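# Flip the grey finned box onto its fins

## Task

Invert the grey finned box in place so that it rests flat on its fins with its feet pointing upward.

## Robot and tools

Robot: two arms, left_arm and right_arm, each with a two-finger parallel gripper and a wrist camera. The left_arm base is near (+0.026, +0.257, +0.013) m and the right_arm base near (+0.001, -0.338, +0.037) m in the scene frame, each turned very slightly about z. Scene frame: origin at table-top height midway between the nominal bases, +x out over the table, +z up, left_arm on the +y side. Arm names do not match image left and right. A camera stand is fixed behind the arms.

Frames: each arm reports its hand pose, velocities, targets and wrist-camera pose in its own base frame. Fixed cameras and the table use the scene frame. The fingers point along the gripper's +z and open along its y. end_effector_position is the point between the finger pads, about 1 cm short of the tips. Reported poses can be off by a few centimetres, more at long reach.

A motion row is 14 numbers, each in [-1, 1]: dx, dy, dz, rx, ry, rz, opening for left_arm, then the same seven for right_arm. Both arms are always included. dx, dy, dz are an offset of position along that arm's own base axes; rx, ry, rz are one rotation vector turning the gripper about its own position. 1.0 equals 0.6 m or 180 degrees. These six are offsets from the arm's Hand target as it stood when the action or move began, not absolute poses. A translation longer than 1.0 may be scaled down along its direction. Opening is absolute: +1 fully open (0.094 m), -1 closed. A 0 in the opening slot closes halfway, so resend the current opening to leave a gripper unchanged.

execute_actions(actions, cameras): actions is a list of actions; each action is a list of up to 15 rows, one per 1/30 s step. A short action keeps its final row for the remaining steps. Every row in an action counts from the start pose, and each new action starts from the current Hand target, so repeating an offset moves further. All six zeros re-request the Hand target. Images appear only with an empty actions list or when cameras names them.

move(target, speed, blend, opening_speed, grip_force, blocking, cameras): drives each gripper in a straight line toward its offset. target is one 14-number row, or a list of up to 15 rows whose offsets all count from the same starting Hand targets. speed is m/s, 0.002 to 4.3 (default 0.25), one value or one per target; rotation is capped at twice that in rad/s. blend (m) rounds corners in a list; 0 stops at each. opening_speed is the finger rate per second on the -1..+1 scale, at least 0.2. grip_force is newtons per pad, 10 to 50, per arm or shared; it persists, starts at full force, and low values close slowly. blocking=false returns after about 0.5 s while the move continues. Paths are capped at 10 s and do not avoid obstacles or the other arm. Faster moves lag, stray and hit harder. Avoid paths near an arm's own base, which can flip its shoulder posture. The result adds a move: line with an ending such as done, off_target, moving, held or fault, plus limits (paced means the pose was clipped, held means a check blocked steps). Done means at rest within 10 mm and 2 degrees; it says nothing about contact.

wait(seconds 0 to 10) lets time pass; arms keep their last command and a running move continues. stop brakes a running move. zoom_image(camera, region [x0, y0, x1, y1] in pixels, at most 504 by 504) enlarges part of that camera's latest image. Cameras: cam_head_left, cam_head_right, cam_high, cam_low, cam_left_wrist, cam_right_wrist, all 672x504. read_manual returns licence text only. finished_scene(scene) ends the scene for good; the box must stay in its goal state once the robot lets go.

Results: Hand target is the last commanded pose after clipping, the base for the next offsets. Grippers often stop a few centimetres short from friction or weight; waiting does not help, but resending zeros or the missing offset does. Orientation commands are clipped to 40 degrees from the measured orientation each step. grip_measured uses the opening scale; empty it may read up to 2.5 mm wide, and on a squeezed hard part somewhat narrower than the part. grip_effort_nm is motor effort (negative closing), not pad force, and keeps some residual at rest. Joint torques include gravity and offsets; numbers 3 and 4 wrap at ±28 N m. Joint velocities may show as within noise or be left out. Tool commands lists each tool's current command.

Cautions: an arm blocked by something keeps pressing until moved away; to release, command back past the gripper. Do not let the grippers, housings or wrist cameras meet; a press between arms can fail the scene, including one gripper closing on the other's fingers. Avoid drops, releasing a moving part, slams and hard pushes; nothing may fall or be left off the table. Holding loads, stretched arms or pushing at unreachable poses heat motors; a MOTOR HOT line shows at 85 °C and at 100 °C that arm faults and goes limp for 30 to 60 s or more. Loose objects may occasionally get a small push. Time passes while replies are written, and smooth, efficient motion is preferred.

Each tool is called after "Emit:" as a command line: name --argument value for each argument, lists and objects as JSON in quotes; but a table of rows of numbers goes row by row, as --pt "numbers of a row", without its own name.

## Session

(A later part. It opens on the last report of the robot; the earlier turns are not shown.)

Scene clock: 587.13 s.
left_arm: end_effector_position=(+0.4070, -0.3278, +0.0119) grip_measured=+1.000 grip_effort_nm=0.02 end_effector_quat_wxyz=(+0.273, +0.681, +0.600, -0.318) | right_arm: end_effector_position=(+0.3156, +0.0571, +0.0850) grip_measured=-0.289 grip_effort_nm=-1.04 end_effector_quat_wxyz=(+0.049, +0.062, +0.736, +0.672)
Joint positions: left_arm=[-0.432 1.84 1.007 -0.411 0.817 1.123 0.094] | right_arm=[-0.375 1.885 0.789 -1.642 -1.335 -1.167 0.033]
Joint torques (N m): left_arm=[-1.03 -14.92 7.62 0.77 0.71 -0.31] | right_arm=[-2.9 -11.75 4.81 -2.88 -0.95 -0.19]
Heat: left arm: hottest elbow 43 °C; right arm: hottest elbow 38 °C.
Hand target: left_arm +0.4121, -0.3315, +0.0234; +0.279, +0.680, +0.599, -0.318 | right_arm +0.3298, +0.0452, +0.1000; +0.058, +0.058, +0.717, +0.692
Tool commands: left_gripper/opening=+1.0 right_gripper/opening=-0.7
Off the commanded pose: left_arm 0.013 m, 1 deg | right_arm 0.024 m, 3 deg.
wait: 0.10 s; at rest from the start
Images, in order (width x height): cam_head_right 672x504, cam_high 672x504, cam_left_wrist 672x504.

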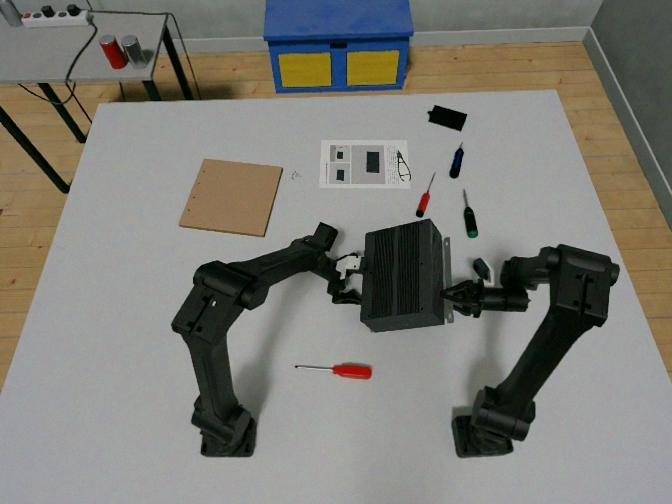

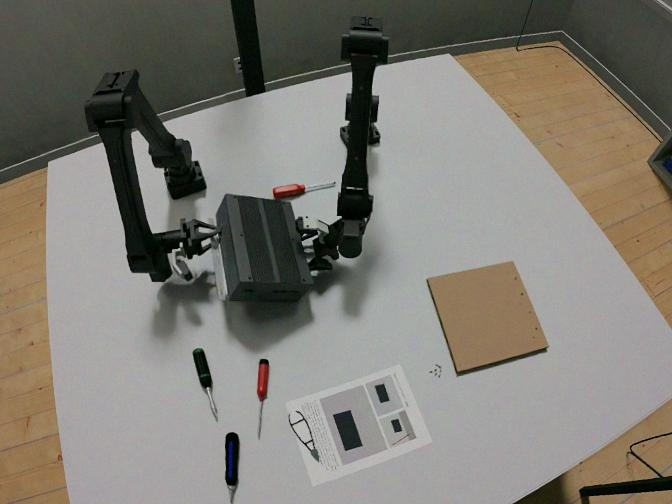

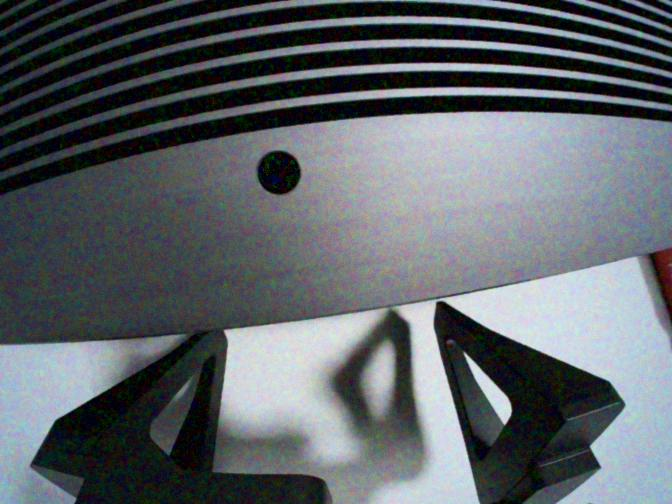

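Emit:
wait --seconds 0.1 --cameras '["cam_right_wrist"]'

Emit:
zoom_image --camera "cam_right_wrist" --region '[300, 180, 480, 350]'

Emit:
zoom_image --camera "cam_right_wrist" --region '[280, 310, 440, 470]'

Scene clock: 615.67 s.
left_arm: end_effector_position=(+0.4070, -0.3278, +0.0119) grip_measured=+1.000 grip_effort_nm=0.02 end_effector_quat_wxyz=(+0.273, +0.681, +0.600, -0.318) | right_arm: end_effector_position=(+0.3156, +0.0571, +0.0850) grip_measured=-0.289 grip_effort_nm=-1.04 end_effector_quat_wxyz=(+0.049, +0.062, +0.736, +0.672)
Joint positions: left_arm=[-0.432 1.84 1.007 -0.411 0.817 1.123 0.094] | right_arm=[-0.375 1.885 0.789 -1.642 -1.335 -1.167 0.033]
Joint torques (N m): left_arm=[-1.14 -14.8 7.6 0.75 0.71 -0.32] | right_arm=[-2.43 -12.92 4.78 -2.7 -0.89 -0.21]
Heat: left arm: hottest elbow 43 °C; right arm: hottest elbow 37 °C.
Hand target: left_arm +0.4121, -0.3315, +0.0234; +0.279, +0.680, +0.599, -0.318 | right_arm +0.3298, +0.0452, +0.1000; +0.058, +0.058, +0.717, +0.692
Tool commands: left_gripper/opening=+1.0 right_gripper/opening=-0.7
Off the commanded pose: left_arm 0.013 m, 1 deg | right_arm 0.024 m, 3 deg.
wait: 0.10 s; at rest from the start
Images, in order (width x height): cam_right_wrist 672x504.

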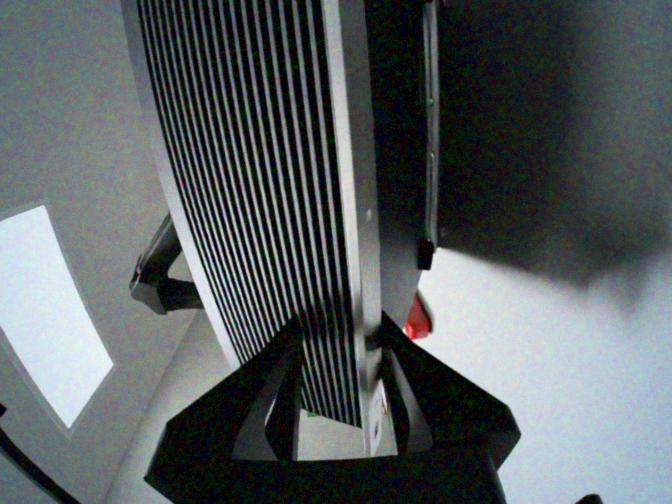

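Scaled by 2.800 from the camera's 672x504 image, which has a finer 960x720 frame.

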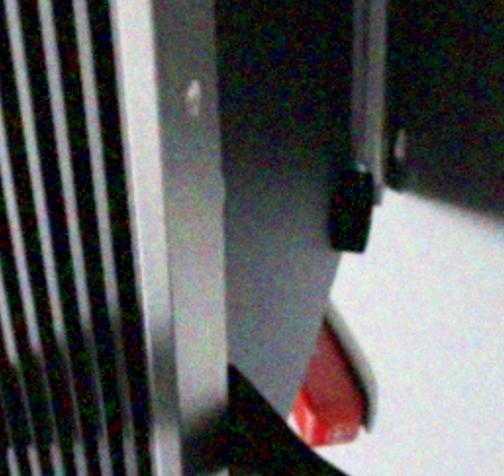

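Scaled by 3.150 from the camera's 672x504 image, which has a finer 960x720 frame.

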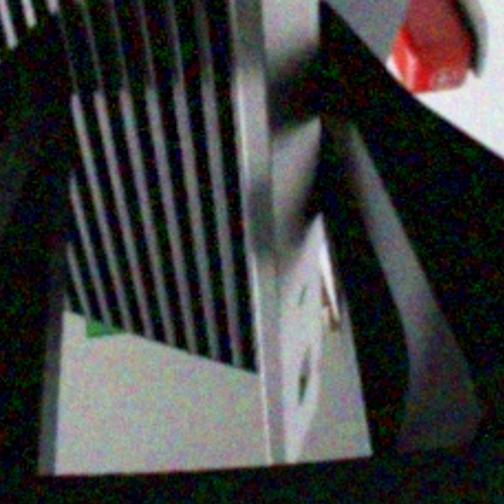

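Emit:
move --pt "0.0 0.1 0.02 0 0 0 1 0.001 0.01 0.012 -0.012 0.0012 0 -0.7" --pt "0.0 0.15 0.05 0 0 0 1 0.0055 0.055 0.0608 -0.0718 0.0075 0 -0.7" --speed 0.05 --blend 0.01 --cameras '["cam_right_wrist","cam_high"]'

Scene clock: 670.10 s.
left_arm: end_effector_position=(+0.4096, -0.2449, +0.0464) grip_measured=+1.000 grip_effort_nm=0.02 end_effector_quat_wxyz=(+0.273, +0.678, +0.602, -0.321) | right_arm: end_effector_position=(+0.3223, +0.0780, +0.1154) grip_measured=-0.291 grip_effort_nm=-1.04 end_effector_quat_wxyz=(+0.039, +0.059, +0.796, +0.601)
Joint positions: left_arm=[-0.257 1.742 0.993 -0.685 0.862 1.37 0.094] | right_arm=[-0.284 1.563 0.737 -1.216 -1.259 -0.483 0.033]
Joint torques (N m): left_arm=[0.09 -13.57 6.86 0.46 0.74 -0.06] | right_arm=[-0.21 -11.81 6.32 -0.36 -1.92 0.24]
Heat: left arm: hottest elbow 43 °C; right arm: hottest elbow 37 °C.
Hand target: left_arm +0.4121, -0.2414, +0.0534; +0.279, +0.680, +0.599, -0.318 | right_arm +0.3331, +0.0781, +0.1365; +0.056, +0.060, +0.791, +0.606
Off the commanded pose: left_arm 0.008 m, 1 deg | right_arm 0.024 m, 2 deg.
move: off_target (right_arm)
Images, in order (width x height): cam_high 672x504, cam_right_wrist 672x504.

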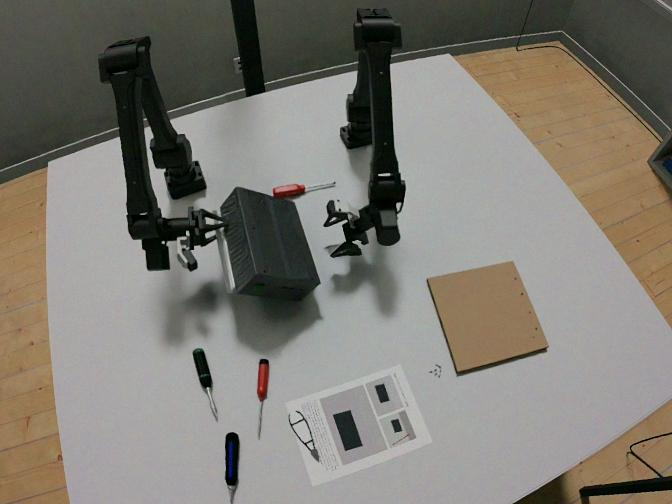

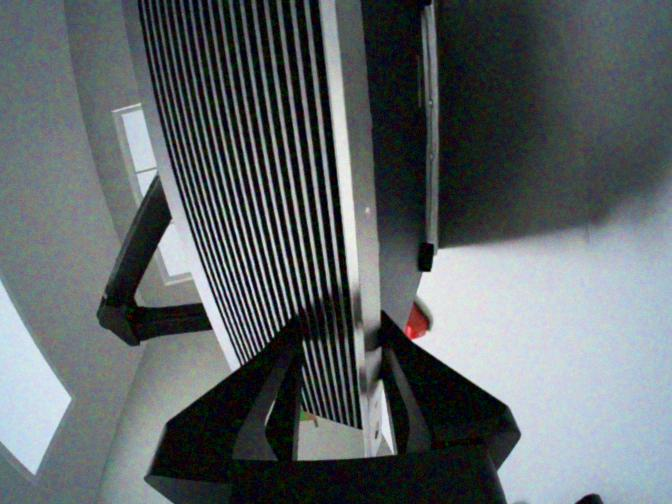

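Emit:
move --pt "0 0 0 0 0 0 1 0 0 0.005 0 0 0 -0.1" --pt "0 0 0 0 0 0 1 -0.004 -0.031 0.03 0 0 0 -0.1" --speed 0.05 --opening_speed 0.4 --cameras '["cam_right_wrist"]'

Scene clock: 681.20 s.
left_arm: end_effector_position=(+0.4096, -0.2449, +0.0464) grip_measured=+1.000 grip_effort_nm=0.02 end_effector_quat_wxyz=(+0.273, +0.678, +0.602, -0.321) | right_arm: end_effector_position=(+0.3106, +0.0734, +0.1278) grip_measured=-0.100 grip_effort_nm=-0.02 end_effector_quat_wxyz=(+0.026, +0.059, +0.794, +0.604)
Joint positions: left_arm=[-0.257 1.742 0.993 -0.685 0.862 1.37 0.094] | right_arm=[-0.308 1.549 0.746 -1.363 -1.24 -0.591 0.042]
Joint torques (N m): left_arm=[-0.03 -13.45 6.89 0.42 0.75 -0.07] | right_arm=[-3.02 -10.81 8.85 -1.85 -1.54 -0.11]
Heat: left arm: hottest elbow 43 °C; right arm: hottest elbow 38 °C.
Hand target: left_arm +0.4121, -0.2414, +0.0534; +0.279, +0.680, +0.599, -0.318 | right_arm +0.3307, +0.0596, +0.1545; +0.056, +0.060, +0.791, +0.606
Off the commanded pose: left_arm 0.008 m, 1 deg | right_arm 0.036 m, 3 deg.
move: off_target (right_arm)
Images, in order (width x height): cam_right_wrist 672x504.

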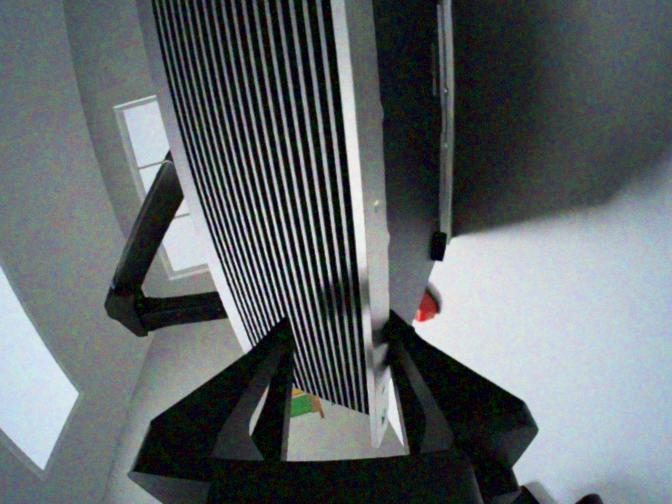

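Emit:
zoom_image --camera "cam_right_wrist" --region '[260, 290, 460, 460]'

Scaled by 2.520 from the camera's 672x504 image, which has a finer 960x720 frame.

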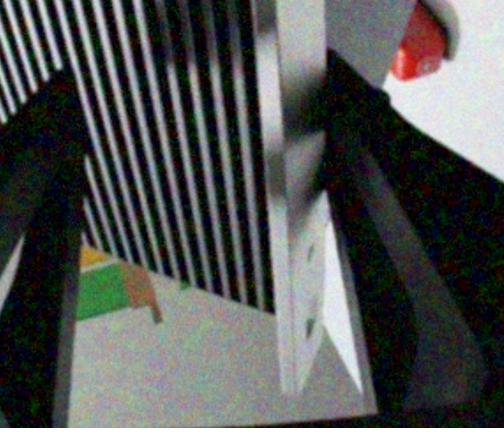

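Emit:
move --pt "0 0 0 0 0 0 1 0 0 0.0 0 0 0 -0.6" --pt "0 0 0 0 0 0 1 0.001 0.045 0.02 -0.0443 0.0039 0 -0.6" --pt "0 0 0 0 0 0 1 0.001 0.1 0.042 -0.0886 0.0078 0 -0.6" --speed 0.05 --opening_speed 0.4 --blend 0.01 --cameras '["cam_right_wrist","cam_high"]'

Scene clock: 725.77 s.
left_arm: end_effector_position=(+0.4096, -0.2449, +0.0464) grip_measured=+1.000 grip_effort_nm=0.02 end_effector_quat_wxyz=(+0.273, +0.678, +0.602, -0.321) | right_arm: end_effector_position=(+0.3275, +0.1182, +0.1757) grip_measured=-0.599 grip_effort_nm=-0.08 end_effector_quat_wxyz=(+0.049, +0.063, +0.865, +0.495)
Joint positions: left_arm=[-0.257 1.742 0.993 -0.685 0.862 1.37 0.094] | right_arm=[-0.097 1.214 0.746 -0.978 -1.038 0.119 0.019]
Joint torques (N m): left_arm=[0.09 -13.74 6.9 0.42 0.75 -0.07] | right_arm=[0.09 -6.3 8.02 1.03 -0.09 0.02]
Heat: left arm: hottest elbow 44 °C; right arm: hottest elbow 43 °C.
Hand target: left_arm +0.4121, -0.2414, +0.0534; +0.279, +0.680, +0.599, -0.318 | right_arm +0.3313, +0.1195, +0.1797; +0.054, +0.059, +0.868, +0.490
Off the commanded pose: left_arm 0.008 m, 1 deg | right_arm 0.006 m, 1 deg.
move: done; blend cut to 0 m at target 1
Images, in order (width x height): cam_high 672x504, cam_right_wrist 672x504.

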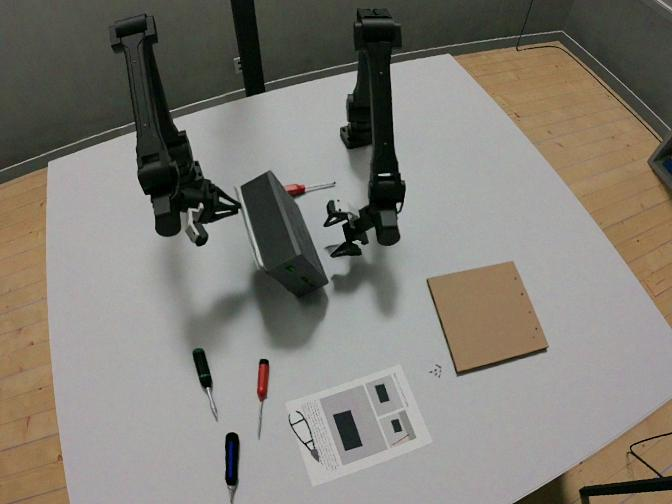

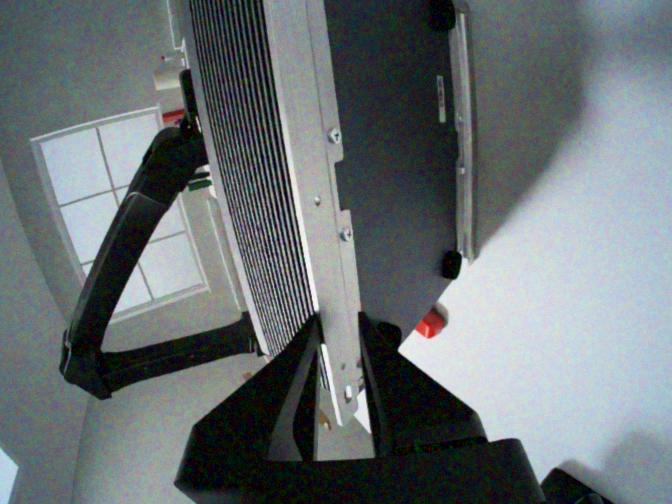

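Emit:
move --target '[0,0,0,0,0,0,1,0,0,0,0,0,0,-1]' --speed 0.05 --opening_speed 0.3 --cameras '["cam_right_wrist"]'

Emit:
zoom_image --camera "cam_right_wrist" --region '[260, 270, 460, 450]'

Scene clock: 735.47 s.
left_arm: end_effector_position=(+0.4096, -0.2449, +0.0464) grip_measured=+1.000 grip_effort_nm=0.02 end_effector_quat_wxyz=(+0.273, +0.678, +0.602, -0.321) | right_arm: end_effector_position=(+0.3276, +0.1182, +0.1790) grip_measured=-0.905 grip_effort_nm=-1.01 end_effector_quat_wxyz=(+0.055, +0.059, +0.865, +0.496)
Joint positions: left_arm=[-0.257 1.742 0.993 -0.685 0.862 1.37 0.094] | right_arm=[-0.097 1.204 0.746 -0.974 -1.039 0.12 0.004]
Joint torques (N m): left_arm=[0.21 -13.57 6.91 0.43 0.76 -0.08] | right_arm=[-0.03 -5.48 8.14 0.81 -0.05 0]
Heat: left arm: hottest elbow 44 °C; right arm: hottest elbow 44 °C.
Hand target: left_arm +0.4121, -0.2414, +0.0534; +0.279, +0.680, +0.599, -0.318 | right_arm +0.3313, +0.1195, +0.1796; +0.054, +0.059, +0.868, +0.490
Off the commanded pose: left_arm 0.008 m, 1 deg | right_arm 0.004 m, 1 deg.
move: done
Images, in order (width x height): cam_right_wrist 672x504.

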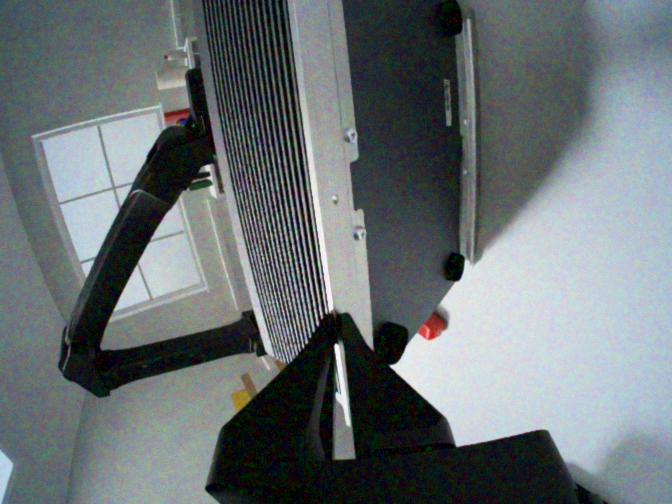

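Scaled by 2.520 from the camera's 672x504 image, which has a finer 960x720 frame.

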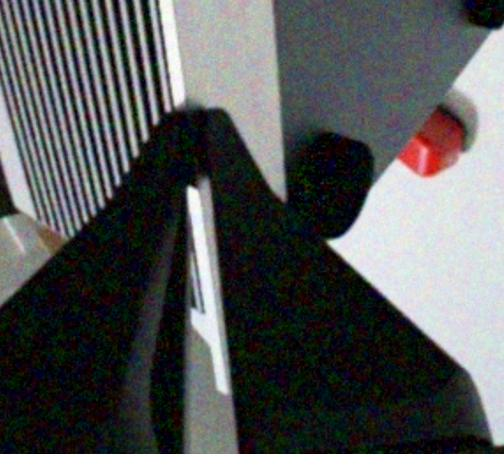

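Emit:
move --target '[0,0,0,0,0,0,1,0,0,0,-0.0833,0,0,-1]' --speed 0.08 --cameras '["cam_right_wrist","cam_high"]'

Scene clock: 768.80 s.
left_arm: end_effector_position=(+0.4096, -0.2449, +0.0464) grip_measured=+1.000 grip_effort_nm=0.02 end_effector_quat_wxyz=(+0.273, +0.678, +0.602, -0.321) | right_arm: end_effector_position=(+0.3280, +0.1182, +0.1801) grip_measured=-0.931 grip_effort_nm=-1.04 end_effector_quat_wxyz=(+0.069, +0.046, +0.921, +0.382)
Joint positions: left_arm=[-0.257 1.742 0.993 -0.685 0.862 1.37 0.094] | right_arm=[-0.008 1.136 0.793 -1.007 -0.772 0.182 0.003]
Joint torques (N m): left_arm=[-0.03 -13.57 6.87 0.47 0.75 -0.06] | right_arm=[0.85 -3.72 8.94 0.59 0.45 0.05]
Heat: left arm: hottest elbow 44 °C; right arm: hottest elbow 44 °C.
Hand target: left_arm +0.4121, -0.2414, +0.0534; +0.279, +0.680, +0.599, -0.318 | right_arm +0.3314, +0.1195, +0.1797; +0.061, +0.051, +0.925, +0.372
Off the commanded pose: left_arm 0.008 m, 1 deg | right_arm 0.004 m, 2 deg.
move: done
Images, in order (width x height): cam_high 672x504, cam_right_wrist 672x504.

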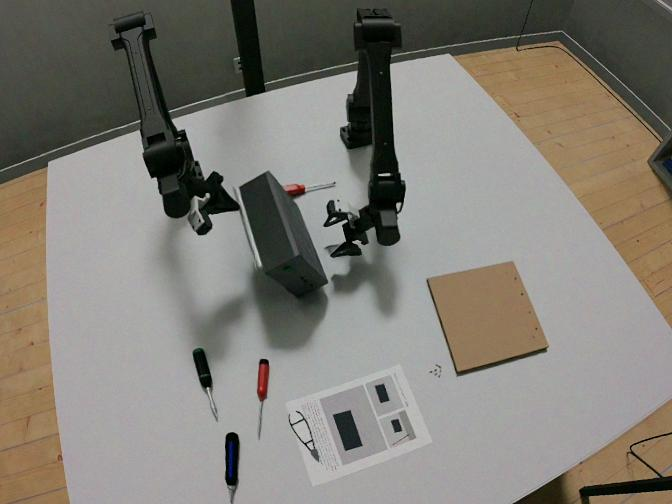

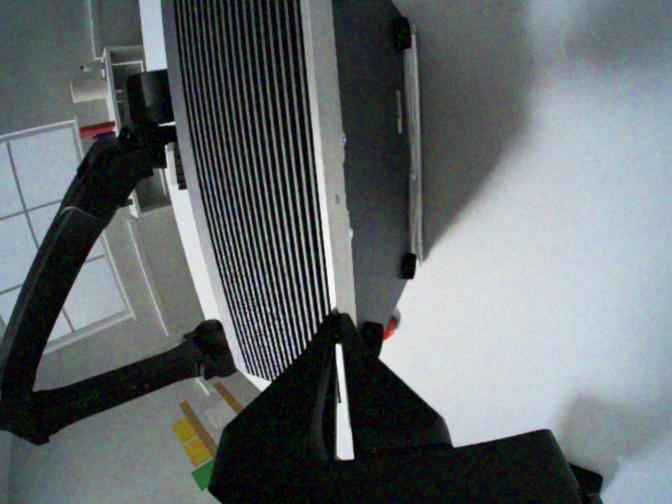

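Emit:
move --pt "0 0.03 0 0 0 0 1 0 0.056 0.0115 -0.1 0 0 -1" --pt "0 0.06 0.02 0 0 0 1 0 0.118 0.0193 -0.1722 0 0 -1" --pt "0 0.1 0.03 0 0 0 1 0 0.1785 0.0178 -0.2222 0 0 -1" --pt "0 0.1 0.03 0 0 0 1 0 0.2275 0.0093 -0.2556 0 0 -1" --speed 0.05 --blend 0.015 --cameras '["cam_right_wrist","cam_high","cam_head_left","cam_left_wrist"]'

Scene clock: 799.57 s.
left_arm: end_effector_position=(+0.4020, -0.1843, +0.0593) grip_measured=+1.000 grip_effort_nm=0.02 end_effector_quat_wxyz=(+0.266, +0.676, +0.604, -0.328) | right_arm: end_effector_position=(+0.3246, +0.2474, +0.1971) grip_measured=-0.940 grip_effort_nm=-1.04 end_effector_quat_wxyz=(+0.085, +0.002, +0.996, -0.012)
Joint positions: left_arm=[-0.123 1.71 0.993 -0.897 0.871 1.579 0.094] | right_arm=[0.707 1.348 1.157 -1.265 0.128 0.703 0.003]
Joint torques (N m): left_arm=[0.15 -13.16 8.25 0.16 0.75 -0.07] | right_arm=[-0.21 -5.36 9.17 1.09 0.22 0.52]
Heat: left arm: hottest elbow 44 °C; right arm: hottest elbow 44 °C.
Hand target: left_arm +0.4121, -0.1815, +0.0714; +0.279, +0.680, +0.599, -0.318 | right_arm +0.3313, +0.2561, +0.1853; +0.076, +0.023, +0.997, -0.019
Off the commanded pose: left_arm 0.016 m, 2 deg | right_arm 0.016 m, 3 deg.
move: off_target (left_arm, right_arm)
Images, in order (width x height): cam_head_left 672x504, cam_high 672x504, cam_left_wrist 672x504, cam_right_wrist 672x504.

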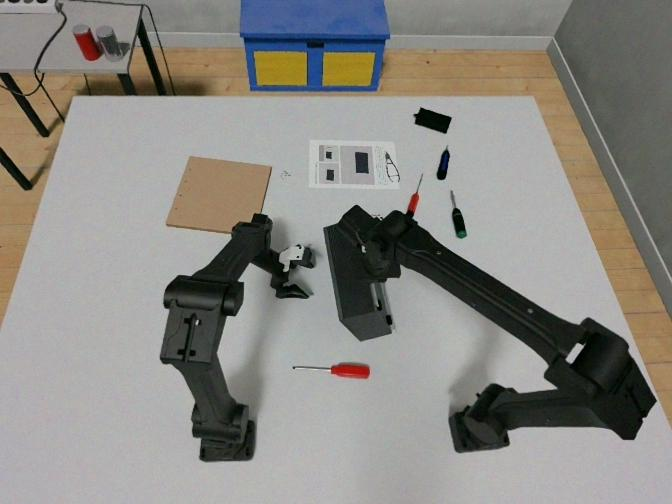

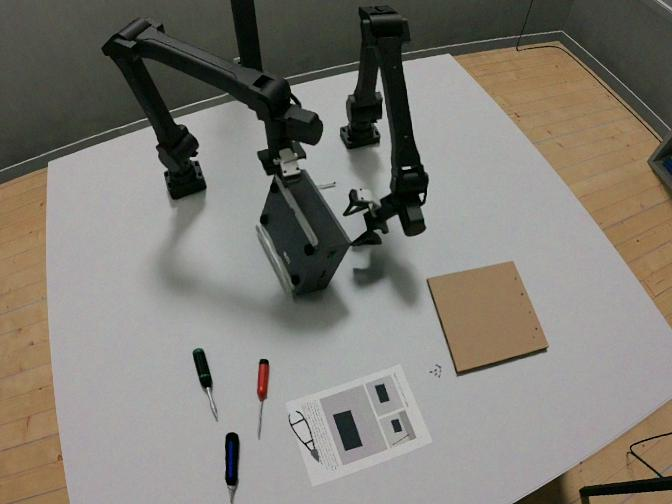

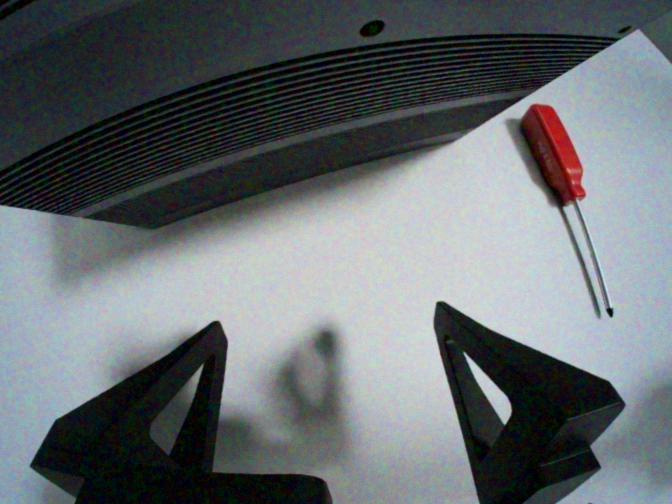

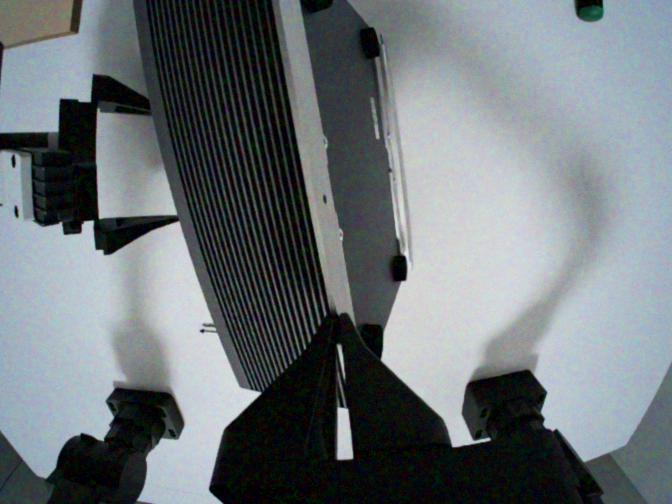

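Emit:
zoom_image --camera "cam_left_wrist" --region '[0, 60, 500, 260]'

Emit:
zoom_image --camera "cam_high" --region '[220, 130, 440, 320]'

Scaled by 1.008 from the camera's 672x504 image, which has a finer 960x720 frame.

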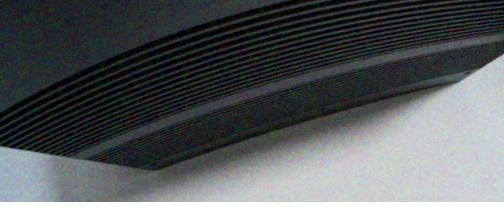

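Scaled by 2.291.

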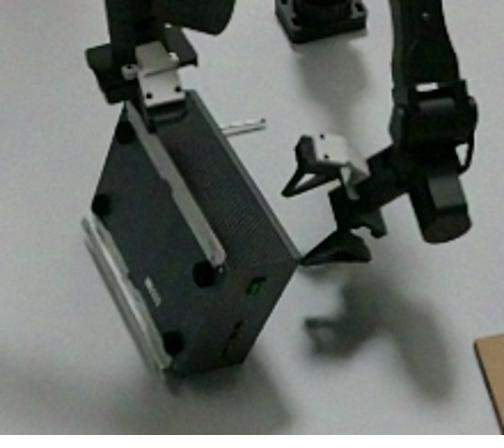

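Emit:
move --pt "0 0.0 0 0 0 0 1 0 0 0.018 0 0 0 -1" --pt "0 0.0 0 0 0 0 1 0.133 0.0107 0.018 0 0 0 -1" --speed 0.05 --cameras '["cam_left_wrist","cam_head_left","cam_high"]'

Scene clock: 853.60 s.
left_arm: end_effector_position=(+0.4020, -0.1843, +0.0593) grip_measured=+1.000 grip_effort_nm=0.02 end_effector_quat_wxyz=(+0.266, +0.676, +0.604, -0.328) | right_arm: end_effector_position=(+0.3713, +0.2641, +0.1985) grip_measured=-0.940 grip_effort_nm=-1.03 end_effector_quat_wxyz=(+0.056, +0.001, +0.998, -0.022)
Joint positions: left_arm=[-0.123 1.71 0.993 -0.897 0.871 1.579 0.094] | right_arm=[0.659 1.504 1.325 -1.331 0.104 0.657 0.003]
Joint torques (N m): left_arm=[0.03 -12.98 8.25 0.13 0.76 -0.06] | right_arm=[-4.07 -7.41 11.32 2.3 0.83 -0.04]
Heat: left arm: hottest elbow 45 °C; right arm: hottest elbow 46 °C.
Hand target: left_arm +0.4121, -0.1815, +0.0714; +0.279, +0.680, +0.599, -0.318 | right_arm +0.4111, +0.2624, +0.1961; +0.077, +0.023, +0.997, -0.018
Off the commanded pose: left_arm 0.016 m, 2 deg | right_arm 0.040 m, 4 deg.
move: off_target (left_arm, right_arm)
Images, in order (width x height): cam_head_left 672x504, cam_high 672x504, cam_left_wrist 672x504.

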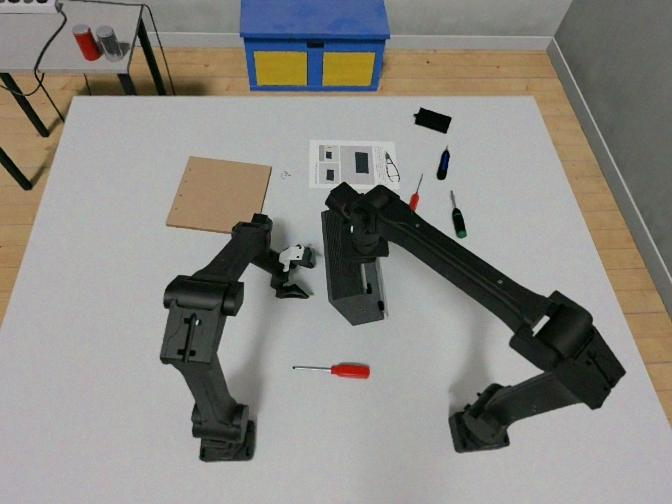

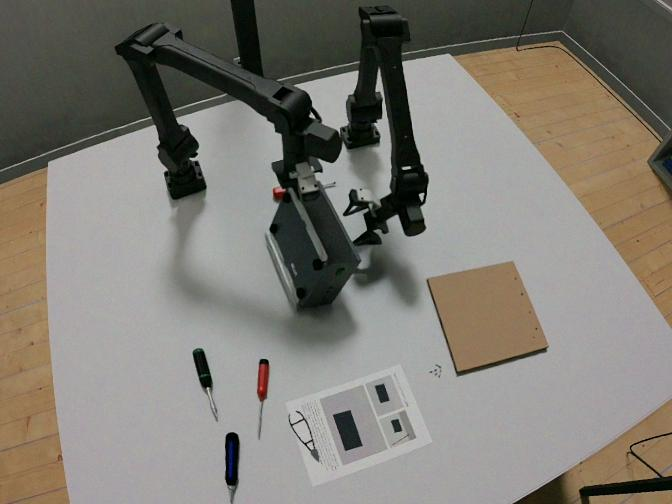

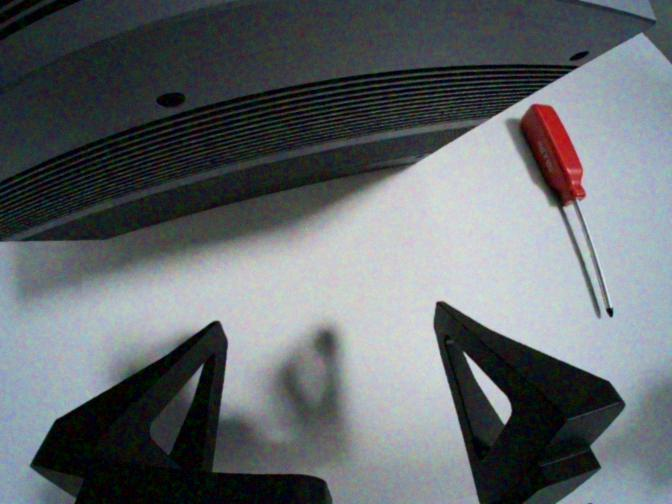

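Emit:
zoom_image --camera "cam_left_wrist" --region '[60, 100, 480, 260]'

Scaled by 1.200 from the camera's 672x504 image, which has a finer 960x720 frame.

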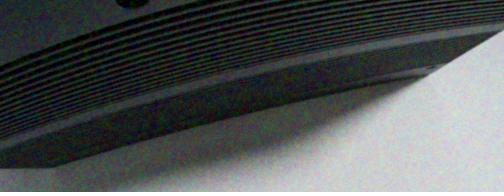

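Emit:
move --pt "0.0298 0.0858 0.381 0 0 0 0.4 -0.05 0 0 0 -0.0667 0 -1" --speed 0.12

Emit:
move --target '[0.1167,-0.0667,0.05,0.1964,0.3364,0.4396,0.4,0,0,0,0,0,0,-1]' --speed 0.2 --cameras '["cam_left_wrist","cam_head_left","cam_high","cam_right_wrist"]'

Scene clock: 943.60 s.
left_arm: end_effector_position=(+0.4212, -0.1342, +0.2833) grip_measured=+0.403 grip_effort_nm=-0.12 end_effector_quat_wxyz=(+0.266, +0.672, +0.605, -0.334) | right_arm: end_effector_position=(+0.3723, +0.2536, +0.1980) grip_measured=-0.941 grip_effort_nm=-1.04 end_effector_quat_wxyz=(+0.163, +0.011, +0.986, -0.027)
Joint positions: left_arm=[-0.003 1.541 1.423 -1.647 0.866 1.762 0.066] | right_arm=[0.695 1.395 1.182 -1.139 0.252 0.69 0.003]
Joint torques (N m): left_arm=[0.03 -11.75 11.88 -0.24 0.52 -0.04] | right_arm=[0.09 -8.88 7.91 2.84 0.54 0.23]
Heat: left arm: hottest elbow 46 °C; right arm: hottest elbow 52 °C.
Hand target: left_arm +0.4300, -0.1300, +0.3001; +0.279, +0.680, +0.599, -0.318 | right_arm +0.3812, +0.2625, +0.1962; +0.181, +0.025, +0.983, -0.016
Off the commanded pose: left_arm 0.019 m, 3 deg | right_arm 0.013 m, 3 deg.
move: off_target (left_arm, right_arm)

Scene clock: 949.13 s.
left_arm: end_effector_position=(+0.4901, -0.1637, +0.3252) grip_measured=+0.403 grip_effort_nm=-0.12 end_effector_quat_wxyz=(-0.020, -0.032, +0.980, -0.198) | right_arm: end_effector_position=(+0.3723, +0.2536, +0.1980) grip_measured=-0.941 grip_effort_nm=-1.04 end_effector_quat_wxyz=(+0.163, +0.011, +0.986, -0.027)
Joint positions: left_arm=[-0.191 1.658 1.809 -1.67 0.397 -0.267 0.066] | right_arm=[0.695 1.395 1.182 -1.139 0.252 0.69 0.003]
Joint torques (N m): left_arm=[-1.44 -11.75 12.46 0.4 0.32 -0.26] | right_arm=[0.26 -8.94 8.01 2.92 0.62 0.29]
Heat: left arm: hottest elbow 46 °C; right arm: hottest elbow 50 °C.
Hand target: left_arm +0.5000, -0.1699, +0.3300; -0.097, -0.018, +0.980, -0.176 | right_arm +0.3812, +0.2625, +0.1962; +0.180, +0.025, +0.983, -0.016
Off the commanded pose: left_arm 0.013 m, 9 deg | right_arm 0.013 m, 3 deg.
joint sent to its limit (left arm) — joint 4 (wrist pitch), lower limit. The joint targets are off in orientation, not in position.
move: off_target (left_arm, right_arm)
Images, in order (width x height): cam_head_left 672x504, cam_high 672x504, cam_left_wrist 672x504, cam_right_wrist 672x504.

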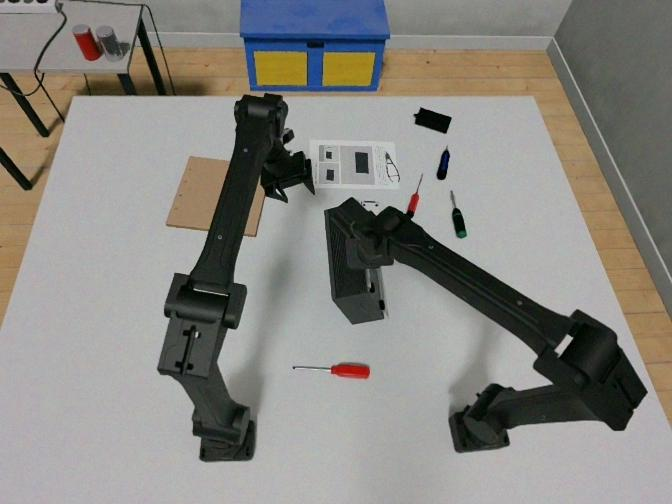

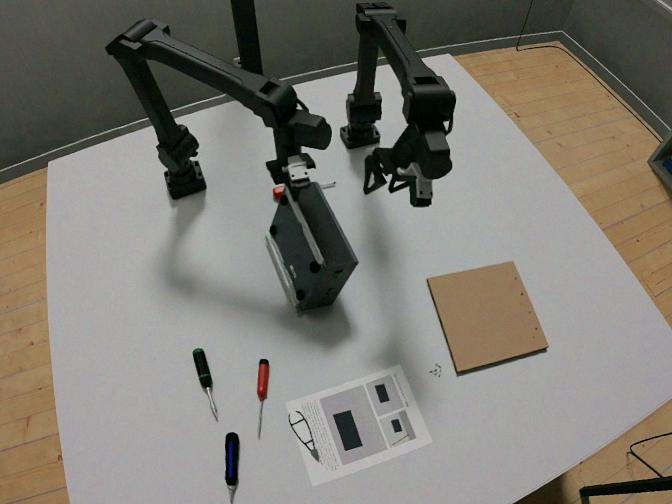

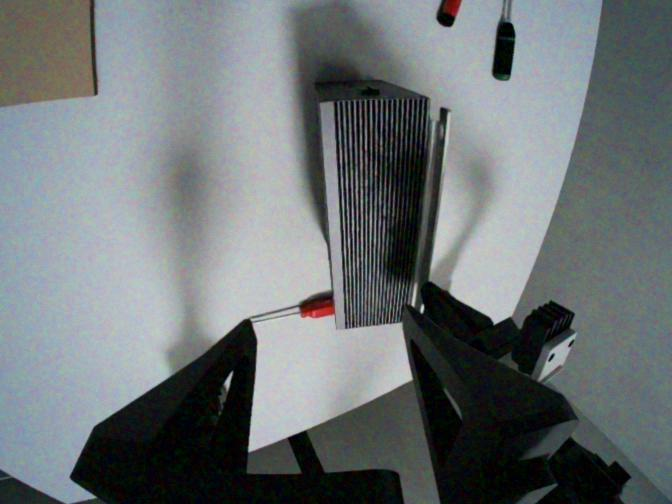

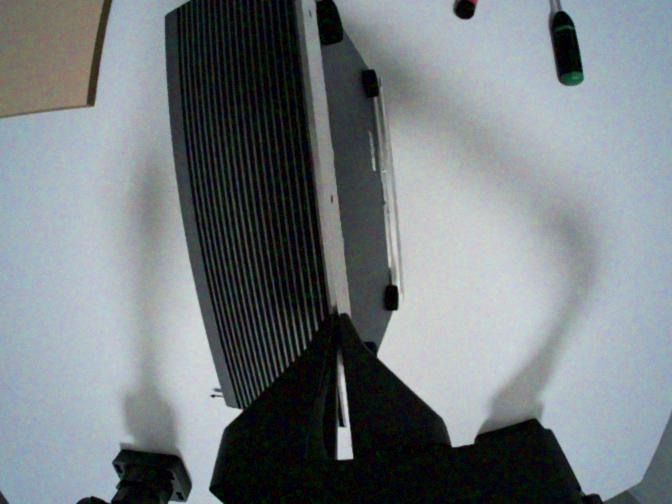

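Emit:
move --pt "0.0683 -0.235 -0.06 0 0 0 0.5 0 0 0 0 0 0 -1" --speed 0.1 --cameras '["cam_left_wrist","cam_high"]'

Scene clock: 974.83 s.
left_arm: end_effector_position=(+0.5329, -0.3042, +0.2925) grip_measured=+0.497 grip_effort_nm=0.17 end_effector_quat_wxyz=(-0.055, -0.024, +0.979, -0.197) | right_arm: end_effector_position=(+0.3723, +0.2536, +0.1980) grip_measured=-0.941 grip_effort_nm=-1.04 end_effector_quat_wxyz=(+0.163, +0.011, +0.986, -0.027)
Joint positions: left_arm=[-0.406 1.925 2.093 -1.67 0.406 -0.468 0.07] | right_arm=[0.695 1.395 1.182 -1.139 0.252 0.69 0.003]
Joint torques (N m): left_arm=[-1.08 -15.74 12.42 0.43 0.42 -0.32] | right_arm=[-0.44 -8.7 7.94 2.8 0.57 0.27]
Heat: left arm: hottest elbow 47 °C; right arm: hottest elbow 46 °C.
Hand target: left_arm +0.5409, -0.3109, +0.2942; -0.097, -0.018, +0.980, -0.176 | right_arm +0.3812, +0.2625, +0.1962; +0.180, +0.025, +0.983, -0.016
Off the commanded pose: left_arm 0.011 m, 5 deg | right_arm 0.013 m, 3 deg.
joint sent to its limit (left arm) — joint 4 (wrist pitch), lower limit. The joint targets are off in orientation, not in position.
move: off_target (left_arm, right_arm)
Images, in order (width x height): cam_high 672x504, cam_left_wrist 672x504.

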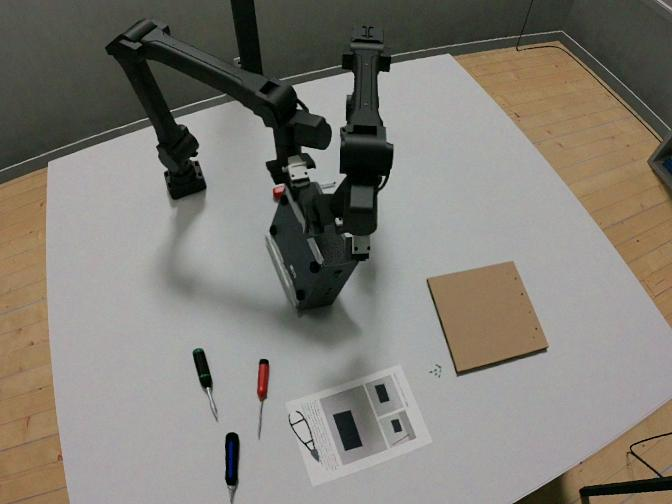

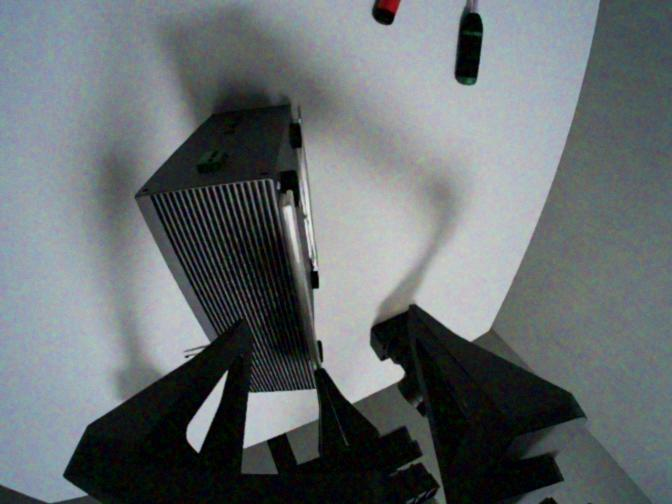

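Emit:
move --target '[0.01,-0.008,-0.075,0,0,0,0.5,0,0,0,0,0,0,-1]' --speed 0.06 --cameras '["cam_left_wrist","cam_low"]'

Emit:
zoom_image --camera "cam_left_wrist" --region '[170, 130, 450, 400]'

Scene clock: 1004.07 s.
left_arm: end_effector_position=(+0.5413, -0.3083, +0.2530) grip_measured=+0.497 grip_effort_nm=0.17 end_effector_quat_wxyz=(-0.084, -0.030, +0.979, -0.183) | right_arm: end_effector_position=(+0.3723, +0.2536, +0.1980) grip_measured=-0.941 grip_effort_nm=-1.04 end_effector_quat_wxyz=(+0.163, +0.011, +0.986, -0.027)
Joint positions: left_arm=[-0.407 1.992 2.093 -1.67 0.406 -0.468 0.07] | right_arm=[0.695 1.395 1.182 -1.139 0.252 0.69 0.003]
Joint torques (N m): left_arm=[-1.49 -16.67 11.59 0.28 0.26 -0.04] | right_arm=[0.03 -8.35 7.97 2.8 0.57 0.3]
Heat: left arm: hottest elbow 52 °C; right arm: hottest elbow 44 °C.
Hand target: left_arm +0.5470, -0.3157, +0.2491; -0.097, -0.018, +0.980, -0.176 | right_arm +0.3812, +0.2625, +0.1962; +0.180, +0.025, +0.983, -0.016
Off the commanded pose: left_arm 0.010 m, 2 deg | right_arm 0.013 m, 3 deg.
joint sent to its limit (left arm) — joint 4 (wrist pitch), lower limit. The joint targets still meet the commanded pose.
move: off_target (right_arm)
Images, in order (width x height): cam_low 672x504, cam_left_wrist 672x504.

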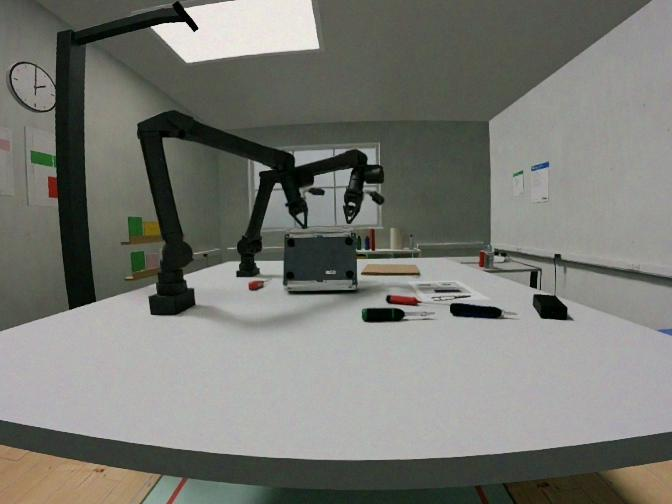

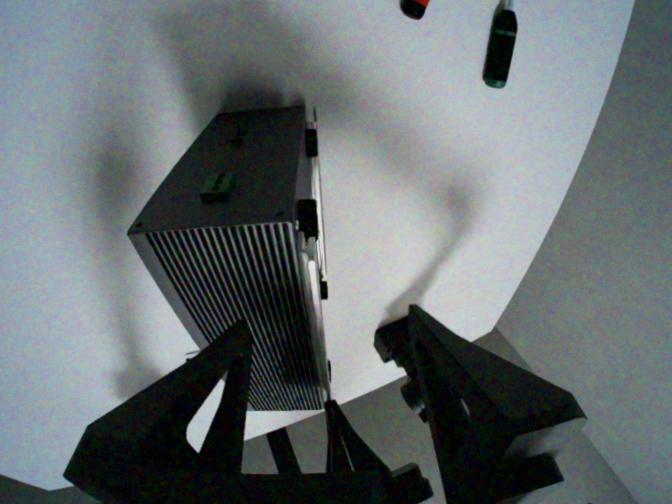

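Scaled by 1.800 from the camera's 672x504 image, which has a finer 960x720 frame.

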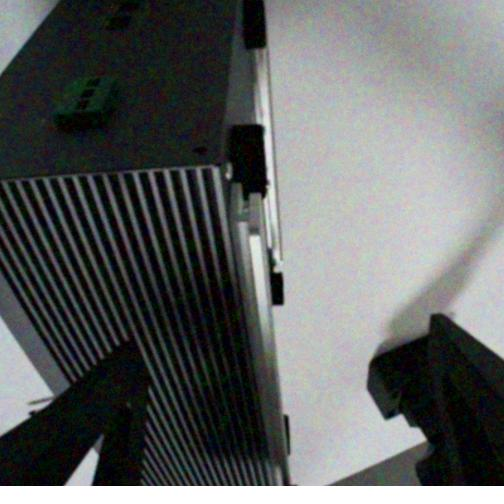

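Emit:
move --target '[0.0,-0.009,-0.057,0,0,0,0.5,0,0,0,0,0,0,-1]' --speed 0.05 --cameras '["cam_left_wrist"]'

Emit:
zoom_image --camera "cam_left_wrist" --region '[170, 190, 450, 460]'

Scene clock: 1024.30 s.
left_arm: end_effector_position=(+0.5446, -0.3142, +0.2326) grip_measured=+0.497 grip_effort_nm=0.17 end_effector_quat_wxyz=(-0.089, -0.026, +0.979, -0.181) | right_arm: end_effector_position=(+0.3723, +0.2536, +0.1980) grip_measured=-0.941 grip_effort_nm=-1.04 end_effector_quat_wxyz=(+0.163, +0.011, +0.986, -0.027)
Joint positions: left_arm=[-0.413 2.014 2.074 -1.639 0.406 -0.465 0.07] | right_arm=[0.695 1.395 1.182 -1.139 0.252 0.69 0.003]
Joint torques (N m): left_arm=[-1.61 -17.03 8.95 1.02 0.21 -0.03] | right_arm=[-0.26 -9 7.86 2.69 0.63 0.28]
Heat: left arm: hottest elbow 53 °C; right arm: hottest elbow 43 °C.
Hand target: left_arm +0.5470, -0.3212, +0.2149; -0.097, -0.018, +0.980, -0.176 | right_arm +0.3812, +0.2625, +0.1962; +0.180, +0.025, +0.983, -0.016
Off the commanded pose: left_arm 0.019 m, 1 deg | right_arm 0.013 m, 3 deg.
move: off_target (left_arm, right_arm)
Images, in order (width x height): cam_left_wrist 672x504.

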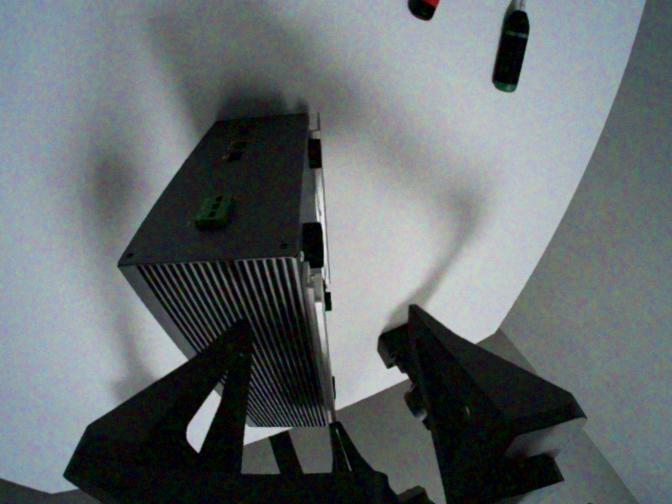

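Scaled by 1.800 from the camera's 672x504 image, which has a finer 960x720 frame.

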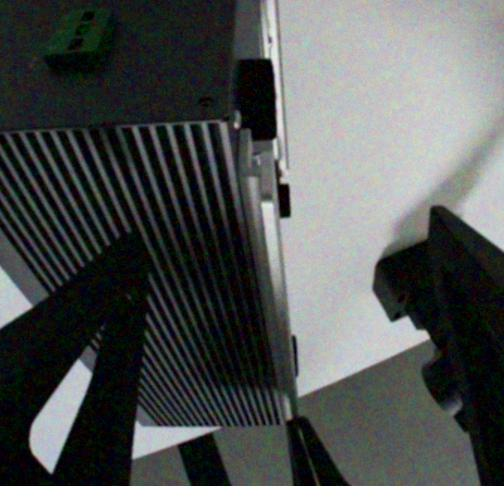

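Emit:
move --target '[-0.002,0.004,-0.03,0,0,0,0.5,0,0,0,0,0,0,-1]' --speed 0.05 --cameras '["cam_left_wrist"]'

Emit:
zoom_image --camera "cam_left_wrist" --region '[170, 190, 450, 460]'

Scene clock: 1032.47 s.
left_arm: end_effector_position=(+0.5440, -0.3139, +0.2117) grip_measured=+0.497 grip_effort_nm=0.17 end_effector_quat_wxyz=(-0.091, -0.025, +0.979, -0.180) | right_arm: end_effector_position=(+0.3723, +0.2536, +0.1980) grip_measured=-0.941 grip_effort_nm=-1.03 end_effector_quat_wxyz=(+0.163, +0.011, +0.986, -0.027)
Joint positions: left_arm=[-0.413 2.014 2.019 -1.59 0.406 -0.462 0.07] | right_arm=[0.695 1.395 1.182 -1.139 0.252 0.69 0.003]
Joint torques (N m): left_arm=[-1.38 -17.38 8.69 1.1 0.21 -0.03] | right_arm=[-0.15 -9.23 7.99 2.61 0.6 0.26]
Heat: left arm: hottest elbow 51 °C; right arm: hottest elbow 43 °C.
Hand target: left_arm +0.5457, -0.3187, +0.1968; -0.097, -0.018, +0.980, -0.176 | right_arm +0.3812, +0.2625, +0.1962; +0.180, +0.025, +0.983, -0.016
Off the commanded pose: left_arm 0.016 m, 1 deg | right_arm 0.013 m, 3 deg.
move: off_target (left_arm, right_arm)
Images, in order (width x height): cam_left_wrist 672x504.

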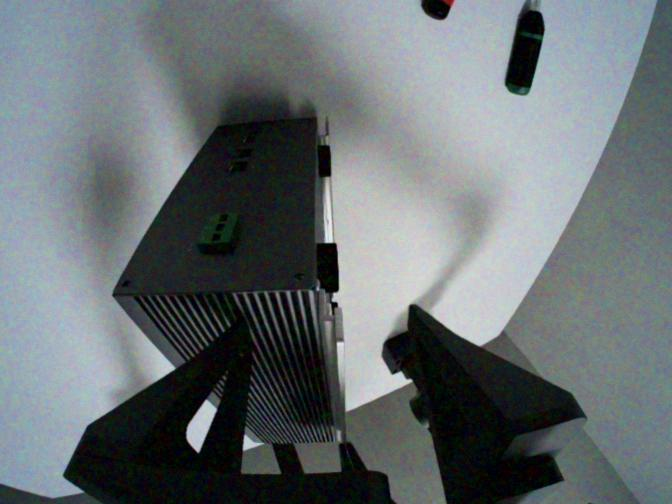

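Scaled by 1.800 from the camera's 672x504 image, which has a finer 960x720 frame.

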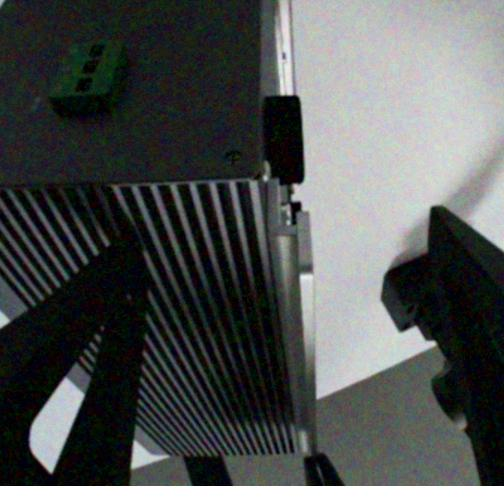

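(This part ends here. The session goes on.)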